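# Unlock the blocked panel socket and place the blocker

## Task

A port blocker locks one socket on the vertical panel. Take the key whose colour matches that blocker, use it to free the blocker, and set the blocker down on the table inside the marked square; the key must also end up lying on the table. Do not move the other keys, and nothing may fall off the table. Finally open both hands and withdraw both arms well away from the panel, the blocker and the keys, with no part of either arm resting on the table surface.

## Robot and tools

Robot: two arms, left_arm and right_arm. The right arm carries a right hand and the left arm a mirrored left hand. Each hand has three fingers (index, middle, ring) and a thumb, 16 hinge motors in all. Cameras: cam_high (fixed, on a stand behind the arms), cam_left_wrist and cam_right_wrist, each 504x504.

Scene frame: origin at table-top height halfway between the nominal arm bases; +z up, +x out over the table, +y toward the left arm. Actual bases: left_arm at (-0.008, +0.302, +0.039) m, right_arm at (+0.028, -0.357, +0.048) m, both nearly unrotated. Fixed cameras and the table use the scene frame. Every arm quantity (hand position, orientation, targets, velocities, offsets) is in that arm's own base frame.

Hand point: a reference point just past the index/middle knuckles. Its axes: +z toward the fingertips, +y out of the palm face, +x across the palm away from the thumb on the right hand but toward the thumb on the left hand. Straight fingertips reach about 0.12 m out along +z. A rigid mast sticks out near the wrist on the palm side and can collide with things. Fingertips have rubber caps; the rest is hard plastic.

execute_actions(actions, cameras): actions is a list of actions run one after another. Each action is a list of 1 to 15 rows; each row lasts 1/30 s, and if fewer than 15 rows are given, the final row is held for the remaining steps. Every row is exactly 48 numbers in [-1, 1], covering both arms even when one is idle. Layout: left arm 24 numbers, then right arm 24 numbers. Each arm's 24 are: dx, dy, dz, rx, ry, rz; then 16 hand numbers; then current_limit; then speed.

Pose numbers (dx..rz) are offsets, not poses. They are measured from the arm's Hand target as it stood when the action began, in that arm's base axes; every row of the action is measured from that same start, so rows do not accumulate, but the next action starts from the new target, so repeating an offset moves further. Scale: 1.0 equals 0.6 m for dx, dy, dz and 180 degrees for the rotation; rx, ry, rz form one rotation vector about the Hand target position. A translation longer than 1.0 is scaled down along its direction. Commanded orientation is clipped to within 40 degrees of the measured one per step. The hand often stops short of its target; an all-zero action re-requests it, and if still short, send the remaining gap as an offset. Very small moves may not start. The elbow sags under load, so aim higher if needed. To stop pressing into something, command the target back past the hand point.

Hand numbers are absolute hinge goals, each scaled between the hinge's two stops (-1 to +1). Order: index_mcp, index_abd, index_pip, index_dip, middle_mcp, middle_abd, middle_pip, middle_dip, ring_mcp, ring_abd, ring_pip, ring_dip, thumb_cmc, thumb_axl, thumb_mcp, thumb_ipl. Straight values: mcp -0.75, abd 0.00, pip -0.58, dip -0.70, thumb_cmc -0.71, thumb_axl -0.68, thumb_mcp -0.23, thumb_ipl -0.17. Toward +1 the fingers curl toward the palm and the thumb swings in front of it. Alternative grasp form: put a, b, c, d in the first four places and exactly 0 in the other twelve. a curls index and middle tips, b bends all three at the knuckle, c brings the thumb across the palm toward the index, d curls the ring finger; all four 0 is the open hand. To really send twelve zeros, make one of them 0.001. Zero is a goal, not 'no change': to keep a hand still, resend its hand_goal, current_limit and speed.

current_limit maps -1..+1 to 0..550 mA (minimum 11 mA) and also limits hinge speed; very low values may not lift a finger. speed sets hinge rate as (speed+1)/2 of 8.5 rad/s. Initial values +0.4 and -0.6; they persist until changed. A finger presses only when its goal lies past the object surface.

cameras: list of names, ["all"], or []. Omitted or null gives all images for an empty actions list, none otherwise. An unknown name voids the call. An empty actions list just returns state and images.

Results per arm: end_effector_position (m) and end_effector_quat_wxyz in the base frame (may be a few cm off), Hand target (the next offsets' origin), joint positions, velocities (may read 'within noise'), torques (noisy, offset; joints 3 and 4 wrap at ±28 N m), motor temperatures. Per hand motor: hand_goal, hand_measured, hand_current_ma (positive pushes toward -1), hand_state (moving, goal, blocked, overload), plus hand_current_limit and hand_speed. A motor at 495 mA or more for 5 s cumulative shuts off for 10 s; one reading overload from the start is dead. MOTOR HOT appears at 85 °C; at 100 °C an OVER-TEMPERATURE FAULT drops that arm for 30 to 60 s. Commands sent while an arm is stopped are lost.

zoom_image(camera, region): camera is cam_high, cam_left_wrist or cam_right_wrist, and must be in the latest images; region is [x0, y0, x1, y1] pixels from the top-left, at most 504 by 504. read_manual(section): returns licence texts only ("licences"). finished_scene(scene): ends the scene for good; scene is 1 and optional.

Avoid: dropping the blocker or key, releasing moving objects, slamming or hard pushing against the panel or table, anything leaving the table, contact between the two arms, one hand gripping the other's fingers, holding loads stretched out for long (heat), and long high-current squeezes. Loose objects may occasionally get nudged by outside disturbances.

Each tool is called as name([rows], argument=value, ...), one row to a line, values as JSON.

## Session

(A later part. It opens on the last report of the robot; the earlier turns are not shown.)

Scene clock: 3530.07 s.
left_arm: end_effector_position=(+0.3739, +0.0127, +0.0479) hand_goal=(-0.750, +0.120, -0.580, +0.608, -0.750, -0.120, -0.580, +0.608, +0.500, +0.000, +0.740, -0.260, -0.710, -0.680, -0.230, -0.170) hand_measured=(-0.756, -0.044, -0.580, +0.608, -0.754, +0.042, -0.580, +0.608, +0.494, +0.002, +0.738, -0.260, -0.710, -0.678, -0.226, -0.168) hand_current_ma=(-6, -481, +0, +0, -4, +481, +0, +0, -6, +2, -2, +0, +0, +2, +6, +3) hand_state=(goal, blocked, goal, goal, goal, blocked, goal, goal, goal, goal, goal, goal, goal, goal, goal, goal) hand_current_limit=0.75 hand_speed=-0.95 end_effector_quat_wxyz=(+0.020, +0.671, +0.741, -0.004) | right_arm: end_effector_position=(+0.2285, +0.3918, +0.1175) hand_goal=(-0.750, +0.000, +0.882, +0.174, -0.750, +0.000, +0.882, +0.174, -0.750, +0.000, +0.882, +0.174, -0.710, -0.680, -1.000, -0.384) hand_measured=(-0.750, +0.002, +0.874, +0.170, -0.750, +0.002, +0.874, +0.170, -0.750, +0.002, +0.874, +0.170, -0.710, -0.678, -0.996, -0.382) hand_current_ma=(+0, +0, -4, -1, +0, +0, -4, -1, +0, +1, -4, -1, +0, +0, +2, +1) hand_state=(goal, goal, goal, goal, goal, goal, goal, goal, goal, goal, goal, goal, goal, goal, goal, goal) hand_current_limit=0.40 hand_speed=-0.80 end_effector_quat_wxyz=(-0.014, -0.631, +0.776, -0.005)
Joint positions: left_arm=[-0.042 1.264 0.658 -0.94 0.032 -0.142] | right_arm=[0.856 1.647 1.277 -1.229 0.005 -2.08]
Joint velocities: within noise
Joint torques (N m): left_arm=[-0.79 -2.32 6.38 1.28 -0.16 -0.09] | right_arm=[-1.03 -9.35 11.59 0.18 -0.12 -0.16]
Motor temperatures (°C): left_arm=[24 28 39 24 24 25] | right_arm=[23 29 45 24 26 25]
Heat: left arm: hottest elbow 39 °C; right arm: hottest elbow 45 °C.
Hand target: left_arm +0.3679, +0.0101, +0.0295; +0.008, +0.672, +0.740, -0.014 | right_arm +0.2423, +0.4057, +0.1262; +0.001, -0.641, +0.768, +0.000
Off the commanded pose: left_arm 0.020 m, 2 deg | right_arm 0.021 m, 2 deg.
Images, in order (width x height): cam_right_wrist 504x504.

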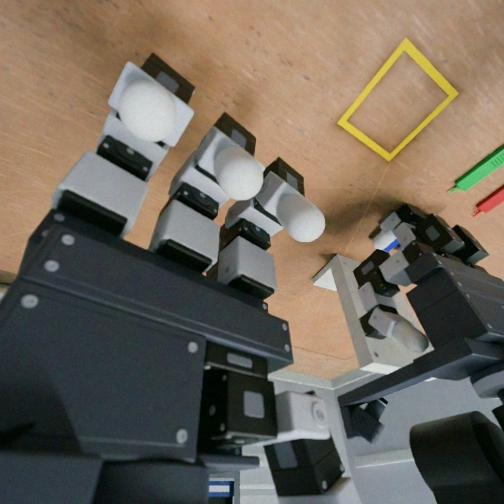

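execute_actions([
  [[0.002,0,0.0417,0,0,0,-0.75,0.12,-0.58,0.609,-0.75,-0.12,-0.58,0.609,0.5,0,0.74,-0.26,-0.71,-0.68,-0.23,-0.17,0.75,-0.95,0,0,0,0,0,0,-0.75,0.001,0.883,0.174,-0.75,0.001,0.883,0.174,-0.75,0.001,0.883,0.174,-0.71,-0.68,-1.0,-0.384,0.4,-0.8]],
  [[0.002,0,0.0417,0,0,0,-0.75,0.12,-0.58,0.609,-0.75,-0.12,-0.58,0.609,0.5,0,0.74,-0.26,-0.71,-0.68,-0.23,-0.17,0.75,-0.95,0,0,0,0,0,0,-0.75,0.001,0.883,0.174,-0.75,0.001,0.883,0.174,-0.75,0.001,0.883,0.174,-0.71,-0.68,-1.0,-0.384,0.4,-0.8]],
  [[0.004,0,0.0417,0,0,0,-0.75,0.12,-0.58,0.609,-0.75,-0.12,-0.58,0.609,0.5,0,0.74,-0.26,-0.71,-0.68,-0.23,-0.17,0.75,-0.95,0,0,0,0,0,0,-0.75,0.001,0.883,0.174,-0.75,0.001,0.883,0.174,-0.75,0.001,0.883,0.174,-0.71,-0.68,-1.0,-0.384,0.4,-0.8]],
  [[0.004,0,0.0417,0,0,0,-0.75,0.12,-0.58,0.609,-0.75,-0.12,-0.58,0.609,0.5,0,0.74,-0.26,-0.71,-0.68,-0.23,-0.17,0.75,-0.95,0,0,0,0,0,0,-0.75,0.001,0.883,0.174,-0.75,0.001,0.883,0.174,-0.75,0.001,0.883,0.174,-0.71,-0.68,-1.0,-0.384,0.4,-0.8]],
  [[0.004,0,0.0417,0,0,0,-0.75,0.12,-0.58,0.609,-0.75,-0.12,-0.58,0.609,0.5,0,0.74,-0.26,-0.71,-0.68,-0.23,-0.17,0.75,-0.95,0,0,0,0,0,0,-0.75,0.001,0.883,0.174,-0.75,0.001,0.883,0.174,-0.75,0.001,0.883,0.174,-0.71,-0.68,-1.0,-0.384,0.4,-0.8]],
], cameras=["cam_left_wrist","cam_right_wrist"])

zoom_image(camera="cam_right_wrist", region=[350, 250, 470, 370])

zoom_image(camera="cam_left_wrist", region=[60, 0, 260, 200])

Scene clock: 3554.47 s.
left_arm: end_effector_position=(+0.3640, +0.0131, +0.1342) hand_goal=(-0.750, +0.120, -0.580, +0.608, -0.750, -0.120, -0.580, +0.608, +0.500, +0.000, +0.740, -0.260, -0.710, -0.680, -0.230, -0.170) hand_measured=(-0.746, -0.044, -0.580, +0.608, -0.746, +0.042, -0.578, +0.608, +0.494, +0.002, +0.738, -0.260, -0.710, -0.678, -0.226, -0.168) hand_current_ma=(+4, -481, +0, +0, +6, +481, +1, +0, -6, +2, -2, +0, +0, +2, +6, +3) hand_state=(goal, blocked, goal, goal, goal, blocked, goal, goal, goal, goal, goal, goal, goal, goal, goal, goal) hand_current_limit=0.75 hand_speed=-0.95 end_effector_quat_wxyz=(-0.006, +0.671, +0.741, -0.025) | right_arm: end_effector_position=(+0.2285, +0.3918, +0.1175) hand_goal=(-0.750, +0.000, +0.882, +0.174, -0.750, +0.000, +0.882, +0.174, -0.750, +0.000, +0.882, +0.174, -0.710, -0.680, -1.000, -0.384) hand_measured=(-0.750, +0.002, +0.874, +0.170, -0.750, +0.002, +0.874, +0.170, -0.750, +0.002, +0.874, +0.170, -0.710, -0.678, -0.996, -0.382) hand_current_ma=(+0, +0, -4, -1, +0, +0, -4, -1, +0, +1, -4, -1, +0, +0, +2, +1) hand_state=(goal, goal, goal, goal, goal, goal, goal, goal, goal, goal, goal, goal, goal, goal, goal, goal) hand_current_limit=0.40 hand_speed=-0.80 end_effector_quat_wxyz=(-0.014, -0.631, +0.776, -0.005)
Joint positions: left_arm=[-0.042 1.15 0.836 -1.297 0.032 -0.142] | right_arm=[0.856 1.647 1.277 -1.229 0.005 -2.08]
Joint torques (N m): left_arm=[-0.62 -4.42 12.21 -0.36 -0.14 -0.08] | right_arm=[-1.08 -9.29 11.58 0.18 -0.11 -0.15]
Heat: left arm: hottest elbow 39 °C; right arm: hottest elbow 45 °C.
Hand target: left_arm +0.3775, +0.0101, +0.1545; +0.008, +0.672, +0.740, -0.014 | right_arm +0.2423, +0.4057, +0.1262; +0.001, -0.641, +0.768, +0.000
Off the commanded pose: left_arm 0.025 m, 2 deg | right_arm 0.021 m, 2 deg.
joint sent to its limit (right arm) — joint 6 (wrist roll), lower limit. The joint targets still meet the commanded pose.
Images, in order (width x height): cam_left_wrist 504x504, cam_right_wrist 504x504.

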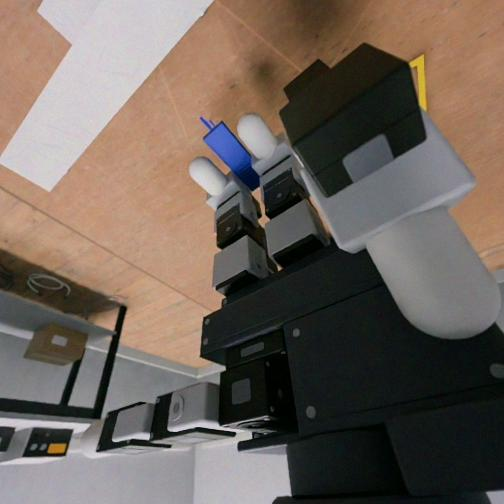

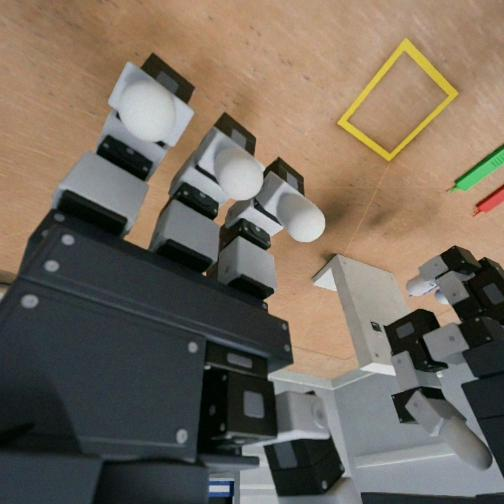

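Scaled by 4.200 from the camera's 504x504 image, which has a finer 720x720 frame.

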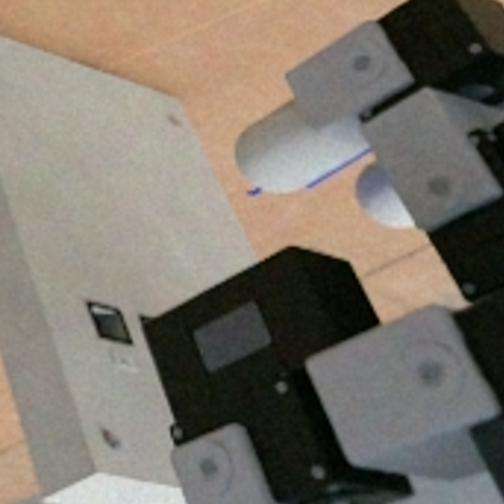

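Scaled by 2.520 from the camera's 504x504 image, which has a finer 720x720 frame.

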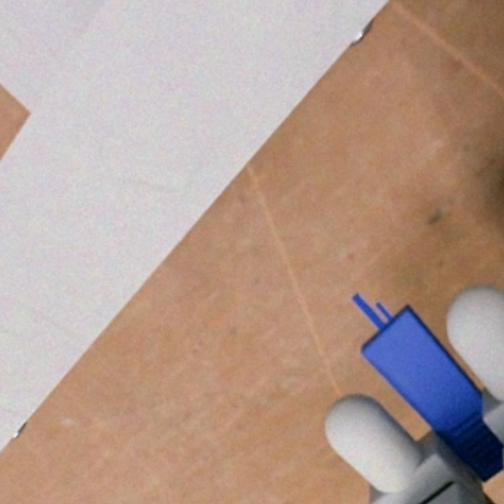

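execute_actions([
  [[0.0117,0.0008,0.0161,-0.0006,-0.0052,0,-0.75,0.12,-0.58,0.609,-0.75,-0.12,-0.58,0.609,0.5,0,0.74,-0.26,-0.71,-0.68,-0.23,-0.17,0.75,-0.95,0,0,0,0,0,0,-0.75,0.001,0.883,0.174,-0.75,0.001,0.883,0.174,-0.75,0.001,0.883,0.174,-0.71,-0.68,-1.0,-0.384,0.4,-0.8]],
  [[0.0117,0.0008,0.0161,-0.0006,-0.0052,0,-0.75,0.12,-0.58,0.609,-0.75,-0.12,-0.58,0.609,0.5,0,0.74,-0.26,-0.71,-0.68,-0.23,-0.17,0.75,-0.95,0,0,0,0,0,0,-0.75,0.001,0.883,0.174,-0.75,0.001,0.883,0.174,-0.75,0.001,0.883,0.174,-0.71,-0.68,-1.0,-0.384,0.4,-0.8]],
  [[0.0117,0.0008,0.0161,-0.0006,-0.0052,0,-0.75,0.12,-0.58,0.609,-0.75,-0.12,-0.58,0.609,0.5,0,0.74,-0.26,-0.71,-0.68,-0.23,-0.17,0.75,-0.95,0,0,0,0,0,0,-0.75,0.001,0.883,0.174,-0.75,0.001,0.883,0.174,-0.75,0.001,0.883,0.174,-0.71,-0.68,-1.0,-0.384,0.4,-0.8]],
], cameras=["cam_left_wrist","cam_right_wrist"])

zoom_image(camera="cam_right_wrist", region=[360, 270, 440, 350])

zoom_image(camera="cam_left_wrist", region=[60, 0, 260, 200])

Scene clock: 3576.87 s.
left_arm: end_effector_position=(+0.3848, +0.0122, +0.1638) hand_goal=(-0.750, +0.120, -0.580, +0.608, -0.750, -0.120, -0.580, +0.608, +0.500, +0.000, +0.740, -0.260, -0.710, -0.680, -0.230, -0.170) hand_measured=(-0.746, -0.044, -0.580, +0.608, -0.746, +0.042, -0.578, +0.608, +0.494, +0.002, +0.738, -0.260, -0.710, -0.678, -0.226, -0.168) hand_current_ma=(+4, -481, +0, +0, +6, +481, +1, +0, -6, +2, -2, +0, +0, +2, +6, +3) hand_state=(goal, blocked, goal, goal, goal, blocked, goal, goal, goal, goal, goal, goal, goal, goal, goal, goal) hand_current_limit=0.75 hand_speed=-0.95 end_effector_quat_wxyz=(+0.015, +0.671, +0.741, -0.008) | right_arm: end_effector_position=(+0.2285, +0.3918, +0.1175) hand_goal=(-0.750, +0.000, +0.882, +0.174, -0.750, +0.000, +0.882, +0.174, -0.750, +0.000, +0.882, +0.174, -0.710, -0.680, -1.000, -0.384) hand_measured=(-0.750, +0.002, +0.874, +0.170, -0.750, +0.002, +0.874, +0.170, -0.750, +0.002, +0.874, +0.170, -0.710, -0.678, -0.996, -0.382) hand_current_ma=(+0, +0, -4, -1, +0, +0, -4, -1, +0, +1, -4, -1, +0, +0, +2, +1) hand_state=(goal, goal, goal, goal, goal, goal, goal, goal, goal, goal, goal, goal, goal, goal, goal, goal) hand_current_limit=0.40 hand_speed=-0.80 end_effector_quat_wxyz=(-0.014, -0.631, +0.776, -0.005)
Joint positions: left_arm=[-0.042 1.15 0.905 -1.313 0.032 -0.142] | right_arm=[0.856 1.647 1.277 -1.229 0.005 -2.08]
Joint torques (N m): left_arm=[0.21 -4.13 12.79 -0.23 -0.01 0.02] | right_arm=[-0.97 -9.29 11.58 0.2 -0.11 -0.16]
Heat: left arm: hottest elbow 40 °C; right arm: hottest elbow 45 °C.
Hand target: left_arm +0.3986, +0.0115, +0.1836; +0.028, +0.673, +0.739, +0.001 | right_arm +0.2423, +0.4057, +0.1262; +0.001, -0.641, +0.768, +0.000
Off the commanded pose: left_arm 0.024 m, 2 deg | right_arm 0.021 m, 2 deg.
joint sent to its limit (right arm) — joint 6 (wrist roll), lower limit. The joint targets still meet the commanded pose.
Images, in order (width x height): cam_left_wrist 504x504, cam_right_wrist 504x504.

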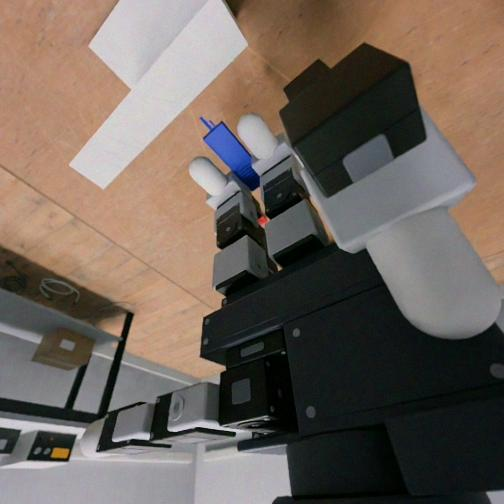

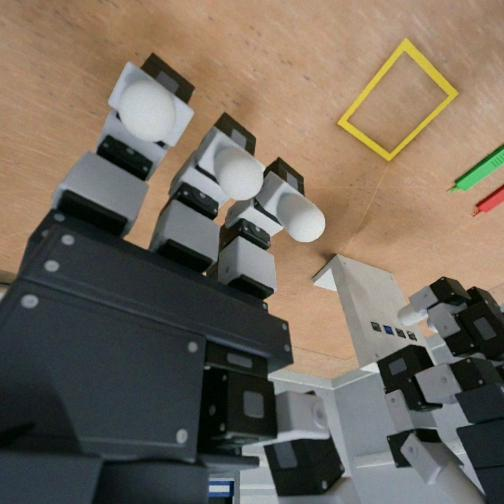

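Scaled by 6.300 from the camera's 504x504 image, which has a finer 720x720 frame.

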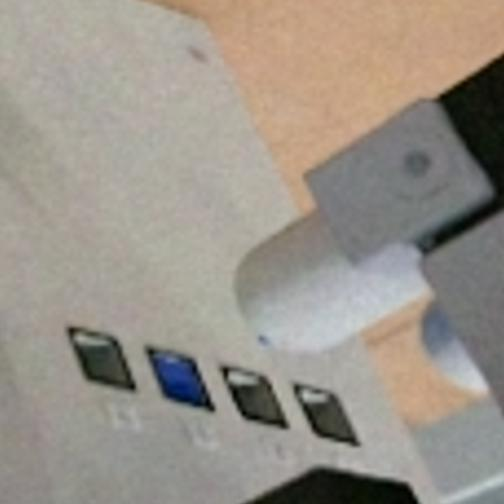

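Scaled by 2.520 from the camera's 504x504 image, which has a finer 720x720 frame.

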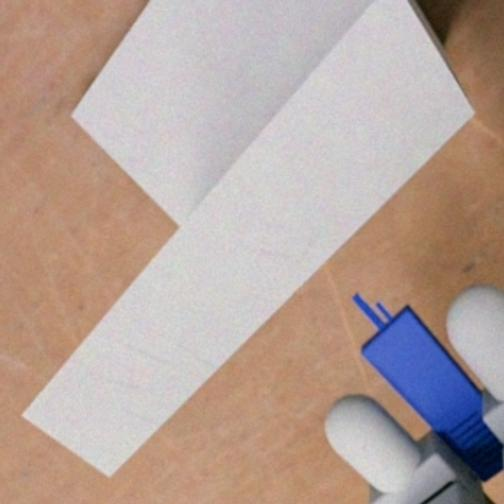

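execute_actions([
  [[0.0128,0.0026,-0.0006,0,0,0,-0.75,0.12,-0.58,0.609,-0.75,-0.12,-0.58,0.609,0.5,0,0.74,-0.26,-0.71,-0.68,-0.23,-0.17,0.75,-0.95,0,0,0,0,0,0,-0.75,0.001,0.883,0.174,-0.75,0.001,0.883,0.174,-0.75,0.001,0.883,0.174,-0.71,-0.68,-1.0,-0.384,0.4,-0.8]],
  [[0.0128,0.0026,-0.0006,0,0,0,-0.75,0.12,-0.58,0.609,-0.75,-0.12,-0.58,0.609,0.5,0,0.74,-0.26,-0.71,-0.68,-0.23,-0.17,0.75,-0.95,0,0,0,0,0,0,-0.75,0.001,0.883,0.174,-0.75,0.001,0.883,0.174,-0.75,0.001,0.883,0.174,-0.71,-0.68,-1.0,-0.384,0.4,-0.8]],
], cameras=["cam_left_wrist","cam_right_wrist"])

zoom_image(camera="cam_right_wrist", region=[370, 300, 420, 350])

zoom_image(camera="cam_left_wrist", region=[60, 0, 260, 200])

Scene clock: 3614.73 s.
left_arm: end_effector_position=(+0.3958, +0.0125, +0.1658) hand_goal=(-0.750, +0.120, -0.580, +0.608, -0.750, -0.120, -0.580, +0.608, +0.500, +0.000, +0.740, -0.260, -0.710, -0.680, -0.230, -0.170) hand_measured=(-0.746, -0.044, -0.580, +0.608, -0.746, +0.042, -0.578, +0.608, +0.494, +0.002, +0.738, -0.260, -0.710, -0.678, -0.226, -0.168) hand_current_ma=(+4, -481, +0, +0, +5, +481, +1, +0, -6, +2, -2, +0, +0, +2, +6, +3) hand_state=(goal, blocked, goal, goal, goal, blocked, goal, goal, goal, goal, goal, goal, goal, goal, goal, goal) hand_current_limit=0.75 hand_speed=-0.95 end_effector_quat_wxyz=(+0.015, +0.673, +0.739, -0.009) | right_arm: end_effector_position=(+0.2285, +0.3918, +0.1175) hand_goal=(-0.750, +0.000, +0.882, +0.174, -0.750, +0.000, +0.882, +0.174, -0.750, +0.000, +0.882, +0.174, -0.710, -0.680, -1.000, -0.384) hand_measured=(-0.750, +0.002, +0.874, +0.170, -0.750, +0.002, +0.874, +0.170, -0.750, +0.002, +0.874, +0.170, -0.710, -0.678, -0.996, -0.382) hand_current_ma=(+0, +0, -4, -1, +0, +0, -4, -1, +0, +1, -4, -1, +0, +0, +2, +1) hand_state=(goal, goal, goal, goal, goal, goal, goal, goal, goal, goal, goal, goal, goal, goal, goal, goal) hand_current_limit=0.40 hand_speed=-0.80 end_effector_quat_wxyz=(-0.014, -0.631, +0.776, -0.005)
Joint positions: left_arm=[-0.038 1.18 0.934 -1.313 0.032 -0.132] | right_arm=[0.856 1.647 1.277 -1.229 0.005 -2.08]
Joint torques (N m): left_arm=[0.79 -3.66 12.97 0.18 -0.02 0.04] | right_arm=[-1.03 -9.35 11.6 0.16 -0.12 -0.15]
Motor temperatures (°C): left_arm=[24 28 46 24 24 25] | right_arm=[23 29 45 24 26 25]
Heat: left arm: hottest elbow 46 °C; right arm: hottest elbow 45 °C.
Hand target: left_arm +0.4140, +0.0146, +0.1828; +0.028, +0.673, +0.739, +0.001 | right_arm +0.2423, +0.4057, +0.1262; +0.001, -0.641, +0.768, +0.000
Off the commanded pose: left_arm 0.025 m, 2 deg | right_arm 0.021 m, 2 deg.
joint sent to its limit (right arm) — joint 6 (wrist roll), lower limit. The joint targets still meet the commanded pose.
Images, in order (width x height): cam_left_wrist 504x504, cam_right_wrist 504x504.

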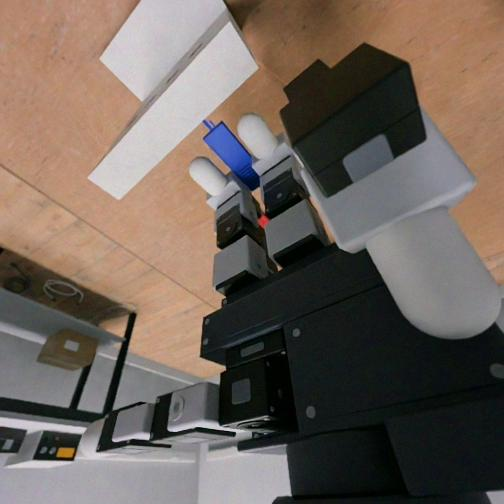

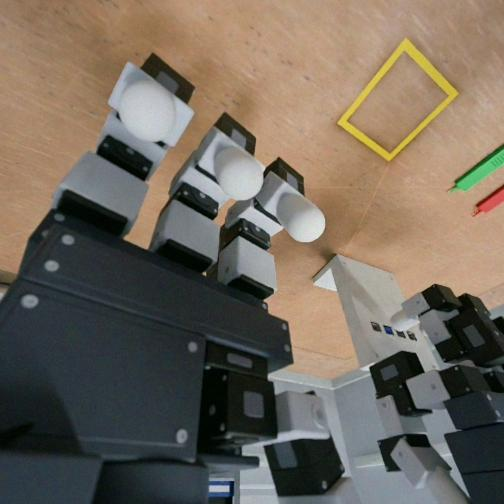

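Scaled by 10.080 from the camera's 504x504 image, which has a finer 720x720 frame.

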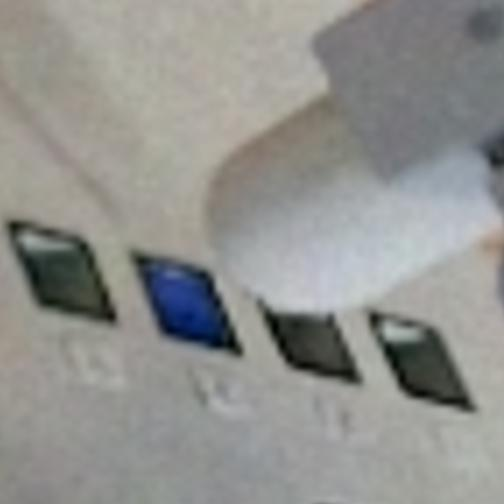

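Scaled by 2.520 from the camera's 504x504 image, which has a finer 720x720 frame.

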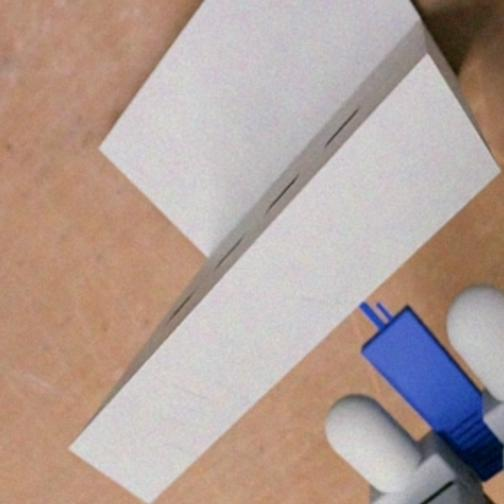

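execute_actions([
  [[0.0067,0.0011,-0.0004,0,0,0,-0.75,0.12,-0.58,0.609,-0.75,-0.12,-0.58,0.609,0.5,0,0.74,-0.26,-0.71,-0.68,-0.23,-0.17,0.75,-0.95,0,0,0,0,0,0,-0.75,0.001,0.883,0.174,-0.75,0.001,0.883,0.174,-0.75,0.001,0.883,0.174,-0.71,-0.68,-1.0,-0.384,0.4,-0.8]],
  [[0.0067,0.0011,-0.0004,0,0,0,-0.75,0.12,-0.58,0.609,-0.75,-0.12,-0.58,0.609,0.5,0,0.74,-0.26,-0.71,-0.68,-0.23,-0.17,0.75,-0.95,0,0,0,0,0,0,-0.75,0.001,0.883,0.174,-0.75,0.001,0.883,0.174,-0.75,0.001,0.883,0.174,-0.71,-0.68,-1.0,-0.384,0.4,-0.8]],
], cameras=["cam_left_wrist","cam_right_wrist"])

zoom_image(camera="cam_right_wrist", region=[370, 300, 420, 350])

zoom_image(camera="cam_left_wrist", region=[60, 0, 260, 200])

Scene clock: 3633.23 s.
left_arm: end_effector_position=(+0.4025, +0.0139, +0.1657) hand_goal=(-0.750, +0.120, -0.580, +0.608, -0.750, -0.120, -0.580, +0.608, +0.500, +0.000, +0.740, -0.260, -0.710, -0.680, -0.230, -0.170) hand_measured=(-0.746, -0.044, -0.580, +0.608, -0.746, +0.042, -0.578, +0.608, +0.494, +0.002, +0.738, -0.260, -0.710, -0.678, -0.226, -0.168) hand_current_ma=(+4, -481, +0, +0, +5, +481, +1, +0, -6, +2, -2, +0, +0, +2, +6, +3) hand_state=(goal, blocked, goal, goal, goal, blocked, goal, goal, goal, goal, goal, goal, goal, goal, goal, goal) hand_current_limit=0.75 hand_speed=-0.95 end_effector_quat_wxyz=(+0.013, +0.673, +0.739, -0.010) | right_arm: end_effector_position=(+0.2285, +0.3918, +0.1175) hand_goal=(-0.750, +0.000, +0.882, +0.174, -0.750, +0.000, +0.882, +0.174, -0.750, +0.000, +0.882, +0.174, -0.710, -0.680, -1.000, -0.384) hand_measured=(-0.750, +0.002, +0.874, +0.170, -0.750, +0.002, +0.874, +0.170, -0.750, +0.002, +0.874, +0.170, -0.710, -0.678, -0.996, -0.382) hand_current_ma=(+0, +0, -4, -1, +0, +0, -4, -1, +0, +1, -4, -1, +0, +0, +2, +1) hand_state=(goal, goal, goal, goal, goal, goal, goal, goal, goal, goal, goal, goal, goal, goal, goal, goal) hand_current_limit=0.40 hand_speed=-0.80 end_effector_quat_wxyz=(-0.014, -0.631, +0.776, -0.005)
Joint positions: left_arm=[-0.033 1.201 0.951 -1.313 0.032 -0.127] | right_arm=[0.856 1.647 1.277 -1.229 0.005 -2.08]
Joint torques (N m): left_arm=[0.85 -3.9 12.93 0.38 -0.01 0.03] | right_arm=[-1.08 -9.35 11.56 0.18 -0.11 -0.16]
Heat: left arm: hottest elbow 47 °C; right arm: hottest elbow 45 °C.
Hand target: left_arm +0.4220, +0.0161, +0.1823; +0.028, +0.672, +0.740, +0.001 | right_arm +0.2423, +0.4057, +0.1262; +0.001, -0.641, +0.768, +0.000
Off the commanded pose: left_arm 0.026 m, 2 deg | right_arm 0.021 m, 2 deg.
joint sent to its limit (right arm) — joint 6 (wrist roll), lower limit. The joint targets still meet the commanded pose.
Images, in order (width x height): cam_left_wrist 504x504, cam_right_wrist 504x504.

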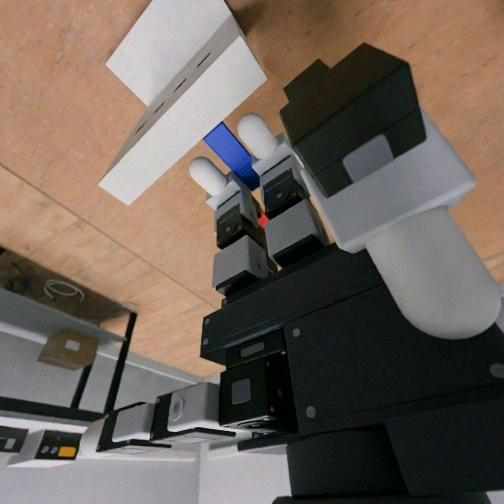

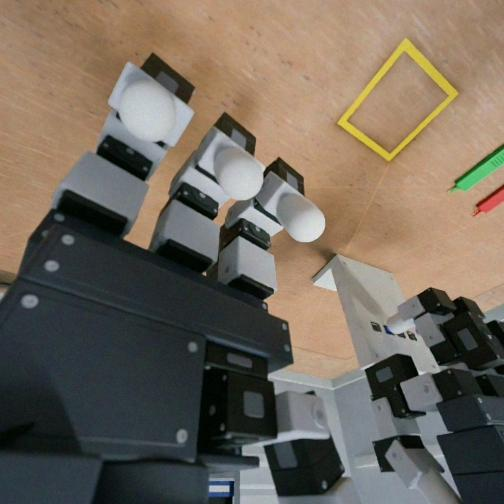

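Scaled by 10.080 from the camera's 504x504 image, which has a finer 720x720 frame.

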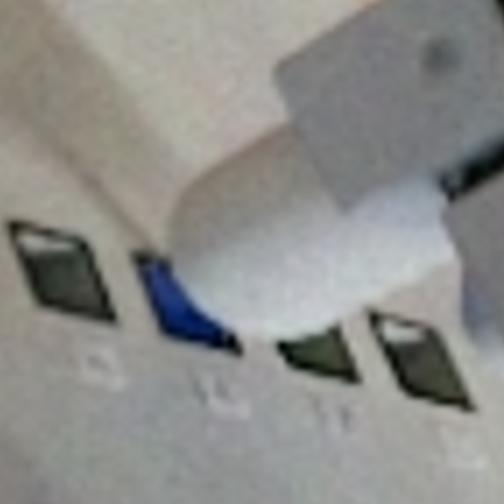

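Scaled by 2.520 from the camera's 504x504 image, which has a finer 720x720 frame.

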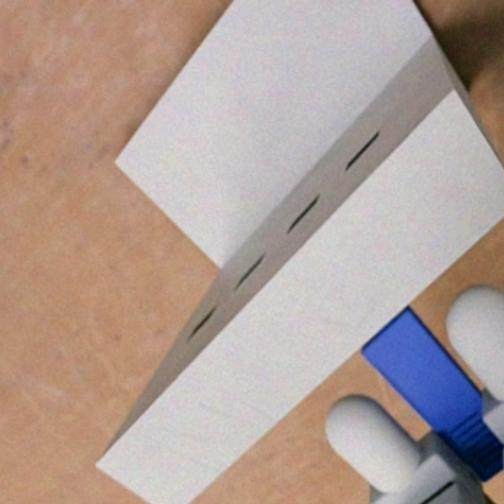

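execute_actions([
  [[0,0,-0.005,0,0,0,-0.75,0.12,-0.58,0.609,-0.75,-0.12,-0.58,0.609,0.5,0,0.74,-0.26,-0.71,-0.68,-0.23,-0.17,0.75,-0.95,0,0,0,0,0,0,-0.75,0.001,0.883,0.174,-0.75,0.001,0.883,0.174,-0.75,0.001,0.883,0.174,-0.71,-0.68,-1.0,-0.384,0.4,-0.8]],
], cameras=["cam_right_wrist"])

zoom_image(camera="cam_right_wrist", region=[370, 300, 420, 350])

Scene clock: 3653.10 s.
left_arm: end_effector_position=(+0.4025, +0.0139, +0.1651) hand_goal=(-0.750, +0.120, -0.580, +0.608, -0.750, -0.120, -0.580, +0.608, +0.500, +0.000, +0.740, -0.260, -0.710, -0.680, -0.230, -0.170) hand_measured=(-0.746, -0.044, -0.580, +0.608, -0.746, +0.042, -0.578, +0.608, +0.494, +0.002, +0.738, -0.260, -0.710, -0.678, -0.226, -0.168) hand_current_ma=(+4, -481, +0, +0, +5, +481, +1, +0, -6, +2, -2, +0, +0, +2, +6, +3) hand_state=(goal, blocked, goal, goal, goal, blocked, goal, goal, goal, goal, goal, goal, goal, goal, goal, goal) hand_current_limit=0.75 hand_speed=-0.95 end_effector_quat_wxyz=(+0.013, +0.673, +0.739, -0.010) | right_arm: end_effector_position=(+0.2285, +0.3918, +0.1175) hand_goal=(-0.750, +0.000, +0.882, +0.174, -0.750, +0.000, +0.882, +0.174, -0.750, +0.000, +0.882, +0.174, -0.710, -0.680, -1.000, -0.384) hand_measured=(-0.750, +0.002, +0.874, +0.170, -0.750, +0.002, +0.874, +0.170, -0.750, +0.002, +0.874, +0.170, -0.710, -0.678, -0.996, -0.382) hand_current_ma=(+0, +0, -4, -1, +0, +0, -4, -1, +0, +1, -4, -1, +0, +0, +2, +1) hand_state=(goal, goal, goal, goal, goal, goal, goal, goal, goal, goal, goal, goal, goal, goal, goal, goal) hand_current_limit=0.40 hand_speed=-0.80 end_effector_quat_wxyz=(-0.014, -0.631, +0.776, -0.005)
Joint positions: left_arm=[-0.033 1.203 0.951 -1.313 0.032 -0.127] | right_arm=[0.856 1.647 1.277 -1.229 0.005 -2.08]
Joint torques (N m): left_arm=[0.79 -3.84 12.46 0.7 -0.01 0.02] | right_arm=[-0.97 -9.29 11.58 0.18 -0.11 -0.16]
Heat: left arm: hottest elbow 47 °C; right arm: hottest elbow 45 °C.
Hand target: left_arm +0.4220, +0.0161, +0.1794; +0.028, +0.672, +0.740, +0.001 | right_arm +0.2423, +0.4057, +0.1262; +0.001, -0.641, +0.768, +0.000
Off the commanded pose: left_arm 0.024 m, 2 deg | right_arm 0.021 m, 2 deg.
joint sent to its limit (right arm) — joint 6 (wrist roll), lower limit. The joint targets still meet the commanded pose.
Images, in order (width x height): cam_right_wrist 504x504.

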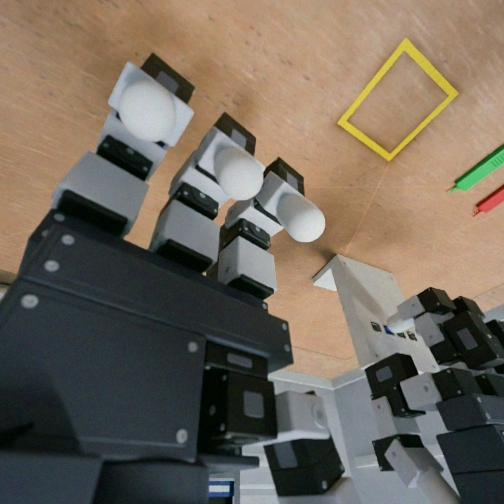

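Scaled by 10.080 from the camera's 504x504 image, which has a finer 720x720 frame.

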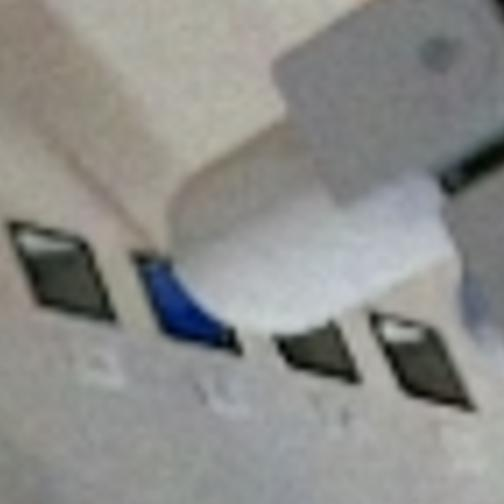

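execute_actions([
  [[0.001,0,-0.005,0,0,0,-0.75,0.12,-0.58,0.609,-0.75,-0.12,-0.58,0.609,0.5,0,0.74,-0.26,-0.71,-0.68,-0.23,-0.17,0.75,-0.95,0,0,0,0,0,0,-0.75,0.001,0.883,0.174,-0.75,0.001,0.883,0.174,-0.75,0.001,0.883,0.174,-0.71,-0.68,-1.0,-0.384,0.4,-0.8]],
], cameras=["cam_right_wrist"])

zoom_image(camera="cam_right_wrist", region=[370, 300, 420, 350])

Scene clock: 3664.00 s.
left_arm: end_effector_position=(+0.4039, +0.0138, +0.1639) hand_goal=(-0.750, +0.120, -0.580, +0.608, -0.750, -0.120, -0.580, +0.608, +0.500, +0.000, +0.740, -0.260, -0.710, -0.680, -0.230, -0.170) hand_measured=(-0.746, -0.044, -0.580, +0.608, -0.746, +0.042, -0.578, +0.608, +0.494, +0.002, +0.738, -0.260, -0.710, -0.678, -0.226, -0.168) hand_current_ma=(+4, -481, +0, +0, +5, +481, +1, +0, -6, +2, -2, +0, +0, +2, +6, +3) hand_state=(goal, blocked, goal, goal, goal, blocked, goal, goal, goal, goal, goal, goal, goal, goal, goal, goal) hand_current_limit=0.75 hand_speed=-0.95 end_effector_quat_wxyz=(+0.013, +0.673, +0.739, -0.010) | right_arm: end_effector_position=(+0.2285, +0.3918, +0.1175) hand_goal=(-0.750, +0.000, +0.882, +0.174, -0.750, +0.000, +0.882, +0.174, -0.750, +0.000, +0.882, +0.174, -0.710, -0.680, -1.000, -0.384) hand_measured=(-0.750, +0.002, +0.874, +0.170, -0.750, +0.002, +0.874, +0.170, -0.750, +0.002, +0.874, +0.170, -0.710, -0.678, -0.996, -0.382) hand_current_ma=(+0, +0, -4, -1, +0, +0, -4, -1, +0, +1, -4, -1, +0, +0, +2, +1) hand_state=(goal, goal, goal, goal, goal, goal, goal, goal, goal, goal, goal, goal, goal, goal, goal, goal) hand_current_limit=0.40 hand_speed=-0.80 end_effector_quat_wxyz=(-0.014, -0.631, +0.776, -0.005)
Joint positions: left_arm=[-0.033 1.207 0.951 -1.308 0.032 -0.127] | right_arm=[0.856 1.647 1.277 -1.229 0.005 -2.08]
Joint torques (N m): left_arm=[0.85 -3.84 12.1 0.85 -0.02 0.03] | right_arm=[-1.03 -9.35 11.59 0.2 -0.12 -0.16]
Heat: left arm: hottest elbow 47 °C; right arm: hottest elbow 45 °C.
Hand target: left_arm +0.4226, +0.0160, +0.1763; +0.028, +0.673, +0.740, +0.001 | right_arm +0.2423, +0.4057, +0.1262; +0.001, -0.641, +0.768, +0.000
Off the commanded pose: left_arm 0.023 m, 2 deg | right_arm 0.021 m, 2 deg.
joint sent to its limit (right arm) — joint 6 (wrist roll), lower limit. The joint targets still meet the commanded pose.
Images, in order (width x height): cam_right_wrist 504x504.

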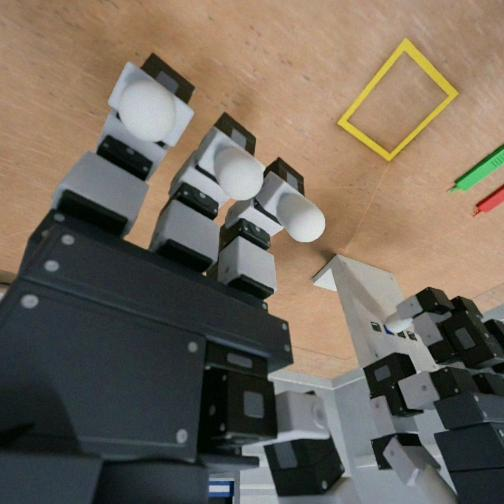

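Scaled by 10.080 from the camera's 504x504 image, which has a finer 720x720 frame.

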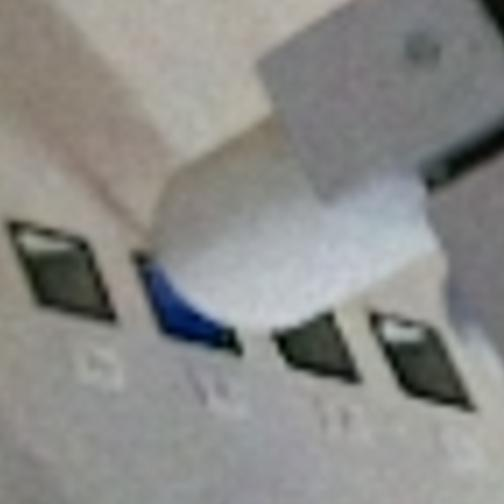

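execute_actions([
  [[0.003,0.0003,-0.003,0,0,0,-0.75,0.12,-0.58,0.609,-0.75,-0.12,-0.58,0.609,0.5,0,0.74,-0.26,-0.71,-0.68,-0.23,-0.17,0.75,-0.95,0,0,0,0,0,0,-0.75,0.001,0.883,0.174,-0.75,0.001,0.883,0.174,-0.75,0.001,0.883,0.174,-0.71,-0.68,-1.0,-0.384,0.4,-0.8]],
], cameras=["cam_right_wrist"])

zoom_image(camera="cam_right_wrist", region=[370, 300, 420, 350])

Scene clock: 3676.03 s.
left_arm: end_effector_position=(+0.4047, +0.0139, +0.1621) hand_goal=(-0.750, +0.120, -0.580, +0.608, -0.750, -0.120, -0.580, +0.608, +0.500, +0.000, +0.740, -0.260, -0.710, -0.680, -0.230, -0.170) hand_measured=(-0.750, -0.044, -0.580, +0.608, -0.748, +0.042, -0.578, +0.608, +0.494, +0.002, +0.738, -0.260, -0.710, -0.678, -0.226, -0.168) hand_current_ma=(+0, -481, +0, +0, +1, +481, +1, +0, -6, +2, -2, +0, +0, +2, +6, +3) hand_state=(goal, blocked, goal, goal, goal, blocked, goal, goal, goal, goal, goal, goal, goal, goal, goal, goal) hand_current_limit=0.75 hand_speed=-0.95 end_effector_quat_wxyz=(+0.012, +0.673, +0.739, -0.011) | right_arm: end_effector_position=(+0.2285, +0.3918, +0.1175) hand_goal=(-0.750, +0.000, +0.882, +0.174, -0.750, +0.000, +0.882, +0.174, -0.750, +0.000, +0.882, +0.174, -0.710, -0.680, -1.000, -0.384) hand_measured=(-0.750, +0.002, +0.874, +0.170, -0.750, +0.002, +0.874, +0.170, -0.750, +0.002, +0.874, +0.170, -0.710, -0.678, -0.996, -0.382) hand_current_ma=(+0, +0, -4, -1, +0, +0, -4, -1, +0, +1, -4, -1, +0, +0, +2, +1) hand_state=(goal, goal, goal, goal, goal, goal, goal, goal, goal, goal, goal, goal, goal, goal, goal, goal) hand_current_limit=0.40 hand_speed=-0.80 end_effector_quat_wxyz=(-0.014, -0.631, +0.776, -0.005)
Joint positions: left_arm=[-0.033 1.212 0.951 -1.306 0.032 -0.127] | right_arm=[0.856 1.647 1.277 -1.229 0.005 -2.08]
Joint torques (N m): left_arm=[0.85 -3.96 12.1 0.98 -0.02 0.03] | right_arm=[-1.03 -9.41 11.55 0.17 -0.12 -0.15]
Heat: left arm: hottest elbow 47 °C; right arm: hottest elbow 45 °C.
Hand target: left_arm +0.4244, +0.0162, +0.1746; +0.028, +0.673, +0.740, +0.001 | right_arm +0.2423, +0.4057, +0.1262; +0.001, -0.641, +0.768, +0.000
Off the commanded pose: left_arm 0.023 m, 2 deg | right_arm 0.021 m, 2 deg.
joint sent to its limit (right arm) — joint 6 (wrist roll), lower limit. The joint targets still meet the commanded pose.
Images, in order (width x height): cam_right_wrist 504x504.

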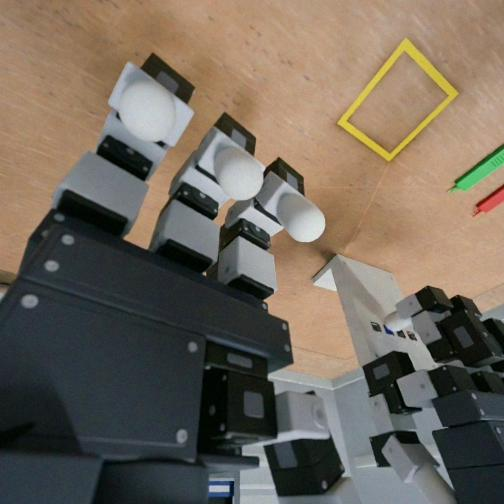

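Scaled by 10.080 from the camera's 504x504 image, which has a finer 720x720 frame.

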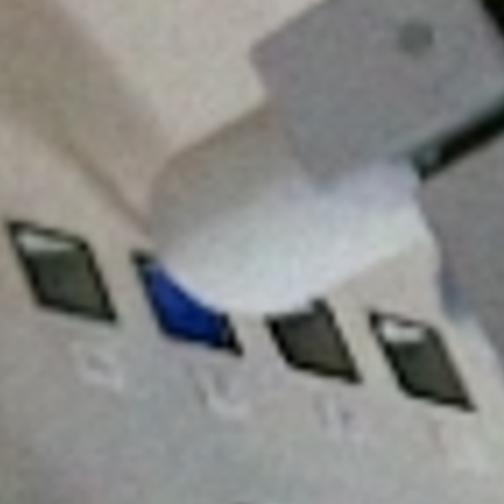

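execute_actions([
  [[0.005,0.0005,0.001,0,0,0,-0.75,0.12,-0.58,0.609,-0.75,-0.12,-0.58,0.609,0.5,0,0.74,-0.26,-0.71,-0.68,-0.23,-0.17,0.75,-0.95,0,0,0,0,0,0,-0.75,0.001,0.883,0.174,-0.75,0.001,0.883,0.174,-0.75,0.001,0.883,0.174,-0.71,-0.68,-1.0,-0.384,0.4,-0.8]],
], cameras=["cam_right_wrist","cam_left_wrist"])

zoom_image(camera="cam_right_wrist", region=[370, 300, 420, 350])

zoom_image(camera="cam_left_wrist", region=[60, 0, 260, 200])

Scene clock: 3683.23 s.
left_arm: end_effector_position=(+0.4050, +0.0140, +0.1598) hand_goal=(-0.750, +0.120, -0.580, +0.608, -0.750, -0.120, -0.580, +0.608, +0.500, +0.000, +0.740, -0.260, -0.710, -0.680, -0.230, -0.170) hand_measured=(-0.750, -0.044, -0.580, +0.608, -0.748, +0.042, -0.578, +0.608, +0.494, +0.002, +0.738, -0.260, -0.710, -0.678, -0.226, -0.168) hand_current_ma=(+0, -481, +0, +0, +1, +481, +1, +0, -6, +2, -2, +0, +0, +2, +6, +3) hand_state=(goal, blocked, goal, goal, goal, blocked, goal, goal, goal, goal, goal, goal, goal, goal, goal, goal) hand_current_limit=0.75 hand_speed=-0.95 end_effector_quat_wxyz=(+0.010, +0.673, +0.739, -0.013) | right_arm: end_effector_position=(+0.2285, +0.3918, +0.1175) hand_goal=(-0.750, +0.000, +0.882, +0.174, -0.750, +0.000, +0.882, +0.174, -0.750, +0.000, +0.882, +0.174, -0.710, -0.680, -1.000, -0.384) hand_measured=(-0.750, +0.002, +0.874, +0.170, -0.750, +0.002, +0.874, +0.170, -0.750, +0.002, +0.874, +0.170, -0.710, -0.678, -0.996, -0.382) hand_current_ma=(+0, +0, -4, -1, +0, +0, -4, -1, +0, +1, -4, -1, +0, +0, +2, +1) hand_state=(goal, goal, goal, goal, goal, goal, goal, goal, goal, goal, goal, goal, goal, goal, goal, goal) hand_current_limit=0.40 hand_speed=-0.80 end_effector_quat_wxyz=(-0.014, -0.631, +0.776, -0.005)
Joint positions: left_arm=[-0.032 1.219 0.951 -1.305 0.033 -0.126] | right_arm=[0.856 1.647 1.277 -1.229 0.005 -2.08]
Joint torques (N m): left_arm=[0.85 -3.96 12.64 0.94 -0.03 0.03] | right_arm=[-1.14 -9.35 11.62 0.2 -0.12 -0.15]
Heat: left arm: hottest elbow 47 °C; right arm: hottest elbow 45 °C.
Hand target: left_arm +0.4274, +0.0164, +0.1752; +0.028, +0.673, +0.740, +0.001 | right_arm +0.2423, +0.4057, +0.1262; +0.001, -0.641, +0.768, +0.000
Off the commanded pose: left_arm 0.027 m, 3 deg | right_arm 0.021 m, 2 deg.
joint sent to its limit (right arm) — joint 6 (wrist roll), lower limit. The joint targets still meet the commanded pose.
Images, in order (width x height): cam_left_wrist 504x504, cam_right_wrist 504x504.

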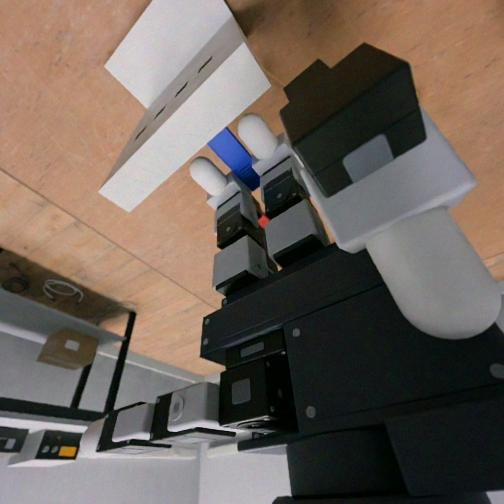

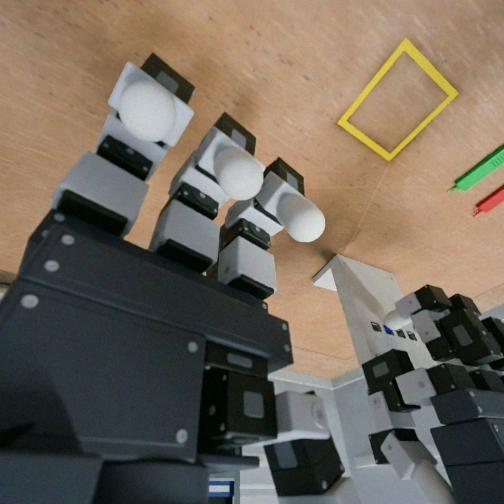

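Scaled by 10.080 from the camera's 504x504 image, which has a finer 720x720 frame.

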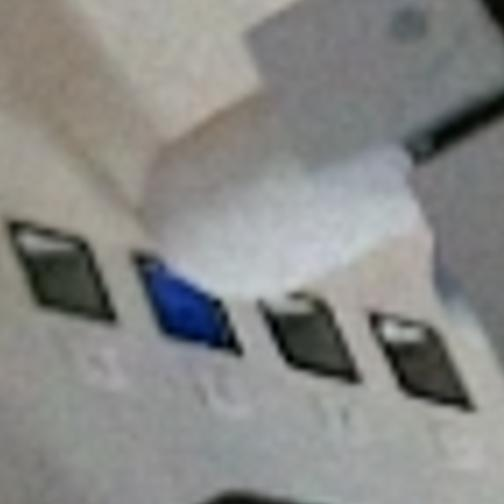

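Scaled by 2.520 from the camera's 504x504 image, which has a finer 720x720 frame.

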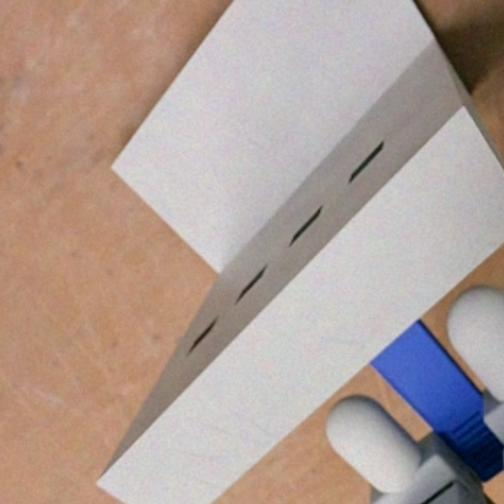

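execute_actions([
  [[-0.0133,-0.0013,-0.0093,0,0,0,-0.75,0.12,-0.58,0.609,-0.75,-0.12,-0.58,0.609,0.5,0,0.74,-0.26,-0.71,-0.68,-0.23,-0.17,0.75,-0.95,0,0,0,0,0,0,-0.75,0.001,0.883,0.174,-0.75,0.001,0.883,0.174,-0.75,0.001,0.883,0.174,-0.71,-0.68,-1.0,-0.384,0.4,-0.8]],
  [[-0.0133,-0.0013,-0.0093,0,0,0,-0.75,0.12,-0.58,0.609,-0.75,-0.12,-0.58,0.609,0.5,0,0.74,-0.26,-0.71,-0.68,-0.23,-0.17,0.75,-0.95,0,0,0,0,0,0,-0.75,0.001,0.883,0.174,-0.75,0.001,0.883,0.174,-0.75,0.001,0.883,0.174,-0.71,-0.68,-1.0,-0.384,0.4,-0.8]],
], cameras=["cam_right_wrist"])

Scene clock: 3708.63 s.
left_arm: end_effector_position=(+0.4064, +0.0140, +0.1606) hand_goal=(-0.750, +0.120, -0.580, +0.608, -0.750, -0.120, -0.580, +0.608, +0.500, +0.000, +0.740, -0.260, -0.710, -0.680, -0.230, -0.170) hand_measured=(-0.762, -0.044, -0.582, +0.608, -0.760, +0.042, -0.582, +0.608, +0.494, +0.002, +0.738, -0.260, -0.710, -0.678, -0.226, -0.168) hand_current_ma=(-19, -481, -3, +0, -16, +481, -3, +0, -6, +2, -2, +0, +0, +2, +6, +3) hand_state=(goal, blocked, goal, goal, goal, blocked, goal, goal, goal, goal, goal, goal, goal, goal, goal, goal) hand_current_limit=0.75 hand_speed=-0.95 end_effector_quat_wxyz=(+0.015, +0.673, +0.739, -0.009) | right_arm: end_effector_position=(+0.2285, +0.3918, +0.1175) hand_goal=(-0.750, +0.000, +0.882, +0.174, -0.750, +0.000, +0.882, +0.174, -0.750, +0.000, +0.882, +0.174, -0.710, -0.680, -1.000, -0.384) hand_measured=(-0.750, +0.002, +0.874, +0.170, -0.750, +0.002, +0.874, +0.170, -0.750, +0.002, +0.874, +0.170, -0.710, -0.678, -0.996, -0.382) hand_current_ma=(+0, +0, -4, -1, +0, +0, -4, -1, +0, +1, -4, -1, +0, +0, +2, +1) hand_state=(goal, goal, goal, goal, goal, goal, goal, goal, goal, goal, goal, goal, goal, goal, goal, goal) hand_current_limit=0.40 hand_speed=-0.80 end_effector_quat_wxyz=(-0.014, -0.631, +0.776, -0.005)
Joint positions: left_arm=[-0.032 1.214 0.947 -1.293 0.033 -0.126] | right_arm=[0.856 1.647 1.277 -1.229 0.005 -2.08]
Joint torques (N m): left_arm=[0.38 -5.77 8.72 1.47 -0.03 -0.02] | right_arm=[-0.97 -9.23 11.6 0.17 -0.12 -0.15]
Heat: left arm: hottest elbow 47 °C; right arm: hottest elbow 46 °C.
Hand target: left_arm +0.4115, +0.0149, +0.1640; +0.028, +0.673, +0.740, +0.001 | right_arm +0.2423, +0.4057, +0.1262; +0.001, -0.641, +0.768, +0.000
Off the commanded pose: left_arm 0.006 m, 2 deg | right_arm 0.021 m, 2 deg.
joint sent to its limit (right arm) — joint 6 (wrist roll), lower limit. The joint targets still meet the commanded pose.
Images, in order (width x height): cam_right_wrist 504x504.

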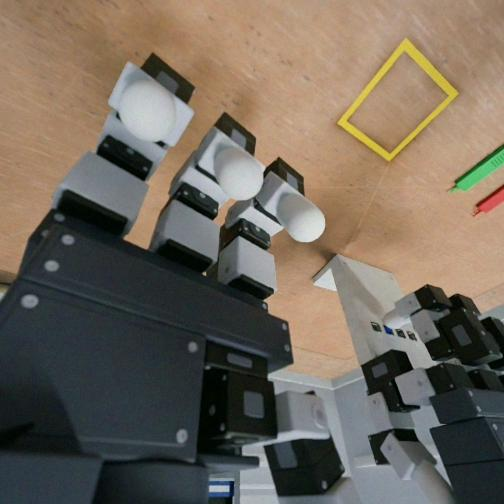

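execute_actions([
  [[-0.0167,-0.0017,0,0,0,0,-0.75,0.12,-0.58,0.609,-0.75,-0.12,-0.58,0.609,0.5,0,0.74,-0.26,-0.71,-0.68,-0.23,-0.17,0.75,-0.95,0,0,0,0,0,0,-0.75,0.001,0.883,0.174,-0.75,0.001,0.883,0.174,-0.75,0.001,0.883,0.174,-0.71,-0.68,-1.0,-0.384,0.4,-0.8]],
  [[-0.0167,-0.0017,0,0,0,0,-0.75,0.12,-0.58,0.609,-0.75,-0.12,-0.58,0.609,0.5,0,0.74,-0.26,-0.71,-0.68,-0.23,-0.17,0.75,-0.95,0,0,0,0,0,0,-0.75,0.001,0.883,0.174,-0.75,0.001,0.883,0.174,-0.75,0.001,0.883,0.174,-0.71,-0.68,-1.0,-0.384,0.4,-0.8]],
], cameras=["cam_right_wrist","cam_left_wrist"])

zoom_image(camera="cam_right_wrist", region=[370, 290, 430, 350])

zoom_image(camera="cam_left_wrist", region=[190, 100, 270, 180])

Scene clock: 3721.80 s.
left_arm: end_effector_position=(+0.3931, +0.0144, +0.1646) hand_goal=(-0.750, +0.120, -0.580, +0.608, -0.750, -0.120, -0.580, +0.608, +0.500, +0.000, +0.740, -0.260, -0.710, -0.680, -0.230, -0.170) hand_measured=(-0.752, -0.044, -0.582, +0.608, -0.750, +0.042, -0.582, +0.608, +0.494, +0.002, +0.738, -0.260, -0.710, -0.678, -0.226, -0.168) hand_current_ma=(-2, -481, -3, +0, -1, +481, -3, +0, -6, +2, -2, +0, +0, +2, +6, +3) hand_state=(goal, blocked, goal, goal, goal, blocked, goal, goal, goal, goal, goal, goal, goal, goal, goal, goal) hand_current_limit=0.75 hand_speed=-0.95 end_effector_quat_wxyz=(+0.025, +0.673, +0.739, +0.000) | right_arm: end_effector_position=(+0.2285, +0.3918, +0.1175) hand_goal=(-0.750, +0.000, +0.882, +0.174, -0.750, +0.000, +0.882, +0.174, -0.750, +0.000, +0.882, +0.174, -0.710, -0.680, -1.000, -0.384) hand_measured=(-0.750, +0.002, +0.874, +0.170, -0.750, +0.002, +0.874, +0.170, -0.750, +0.002, +0.874, +0.170, -0.710, -0.678, -0.996, -0.382) hand_current_ma=(+0, +0, -4, -1, +0, +0, -4, -1, +0, +1, -4, -1, +0, +0, +2, +1) hand_state=(goal, goal, goal, goal, goal, goal, goal, goal, goal, goal, goal, goal, goal, goal, goal, goal) hand_current_limit=0.40 hand_speed=-0.80 end_effector_quat_wxyz=(-0.014, -0.631, +0.776, -0.005)
Joint positions: left_arm=[-0.032 1.157 0.907 -1.283 0.033 -0.126] | right_arm=[0.856 1.647 1.277 -1.229 0.005 -2.08]
Joint torques (N m): left_arm=[-0.38 -5.13 8.46 0.65 -0.04 -0.1] | right_arm=[-1.03 -9.35 11.6 0.17 -0.12 -0.15]
Heat: left arm: hottest elbow 45 °C; right arm: hottest elbow 46 °C.
Hand target: left_arm +0.3913, +0.0129, +0.1640; +0.028, +0.672, +0.740, +0.001 | right_arm +0.2423, +0.4057, +0.1262; +0.001, -0.641, +0.768, +0.000
Off the commanded pose: left_arm 0.002 m, 0 deg | right_arm 0.021 m, 2 deg.
joint sent to its limit (right arm) — joint 6 (wrist roll), lower limit. The joint targets still meet the commanded pose.
Images, in order (width x height): cam_left_wrist 504x504, cam_right_wrist 504x504.

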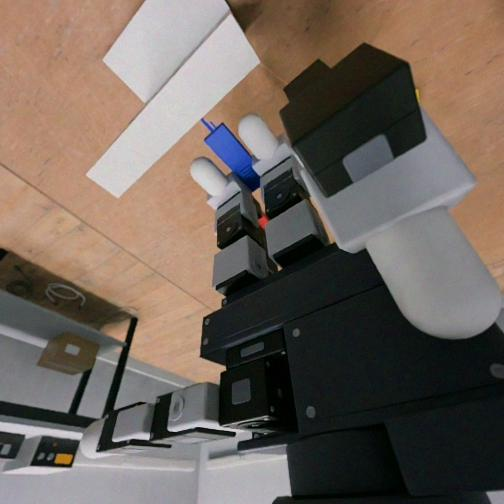

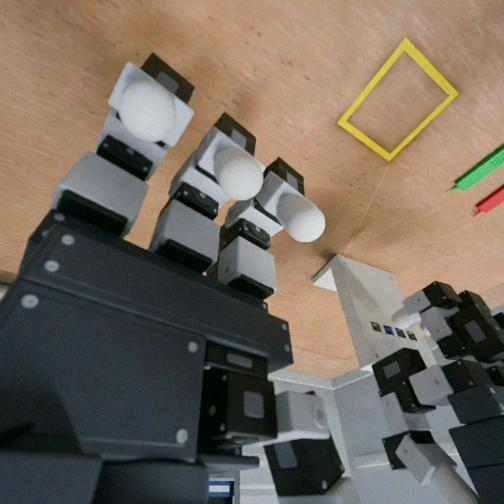

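Scaled by 8.400 from the camera's 504x504 image, which has a finer 720x720 frame.

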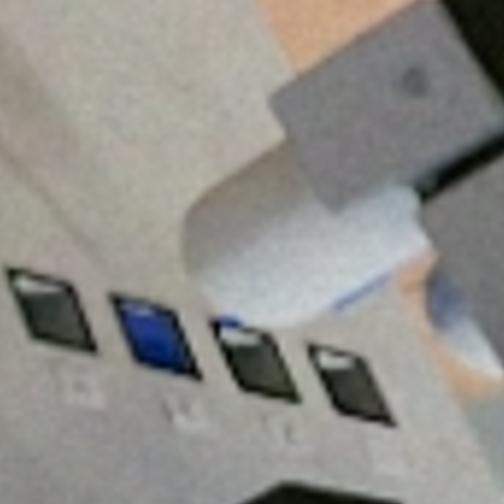

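Scaled by 6.300 from the camera's 504x504 image, which has a finer 720x720 frame.

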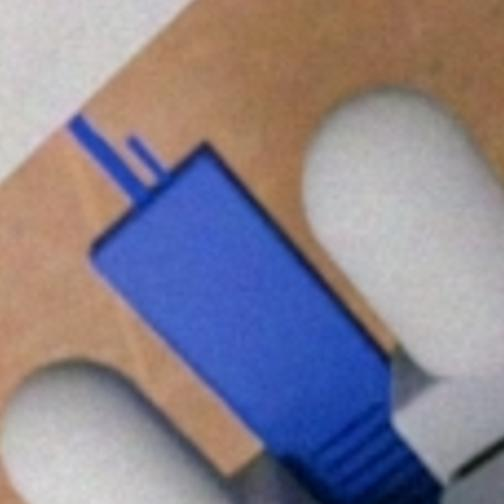

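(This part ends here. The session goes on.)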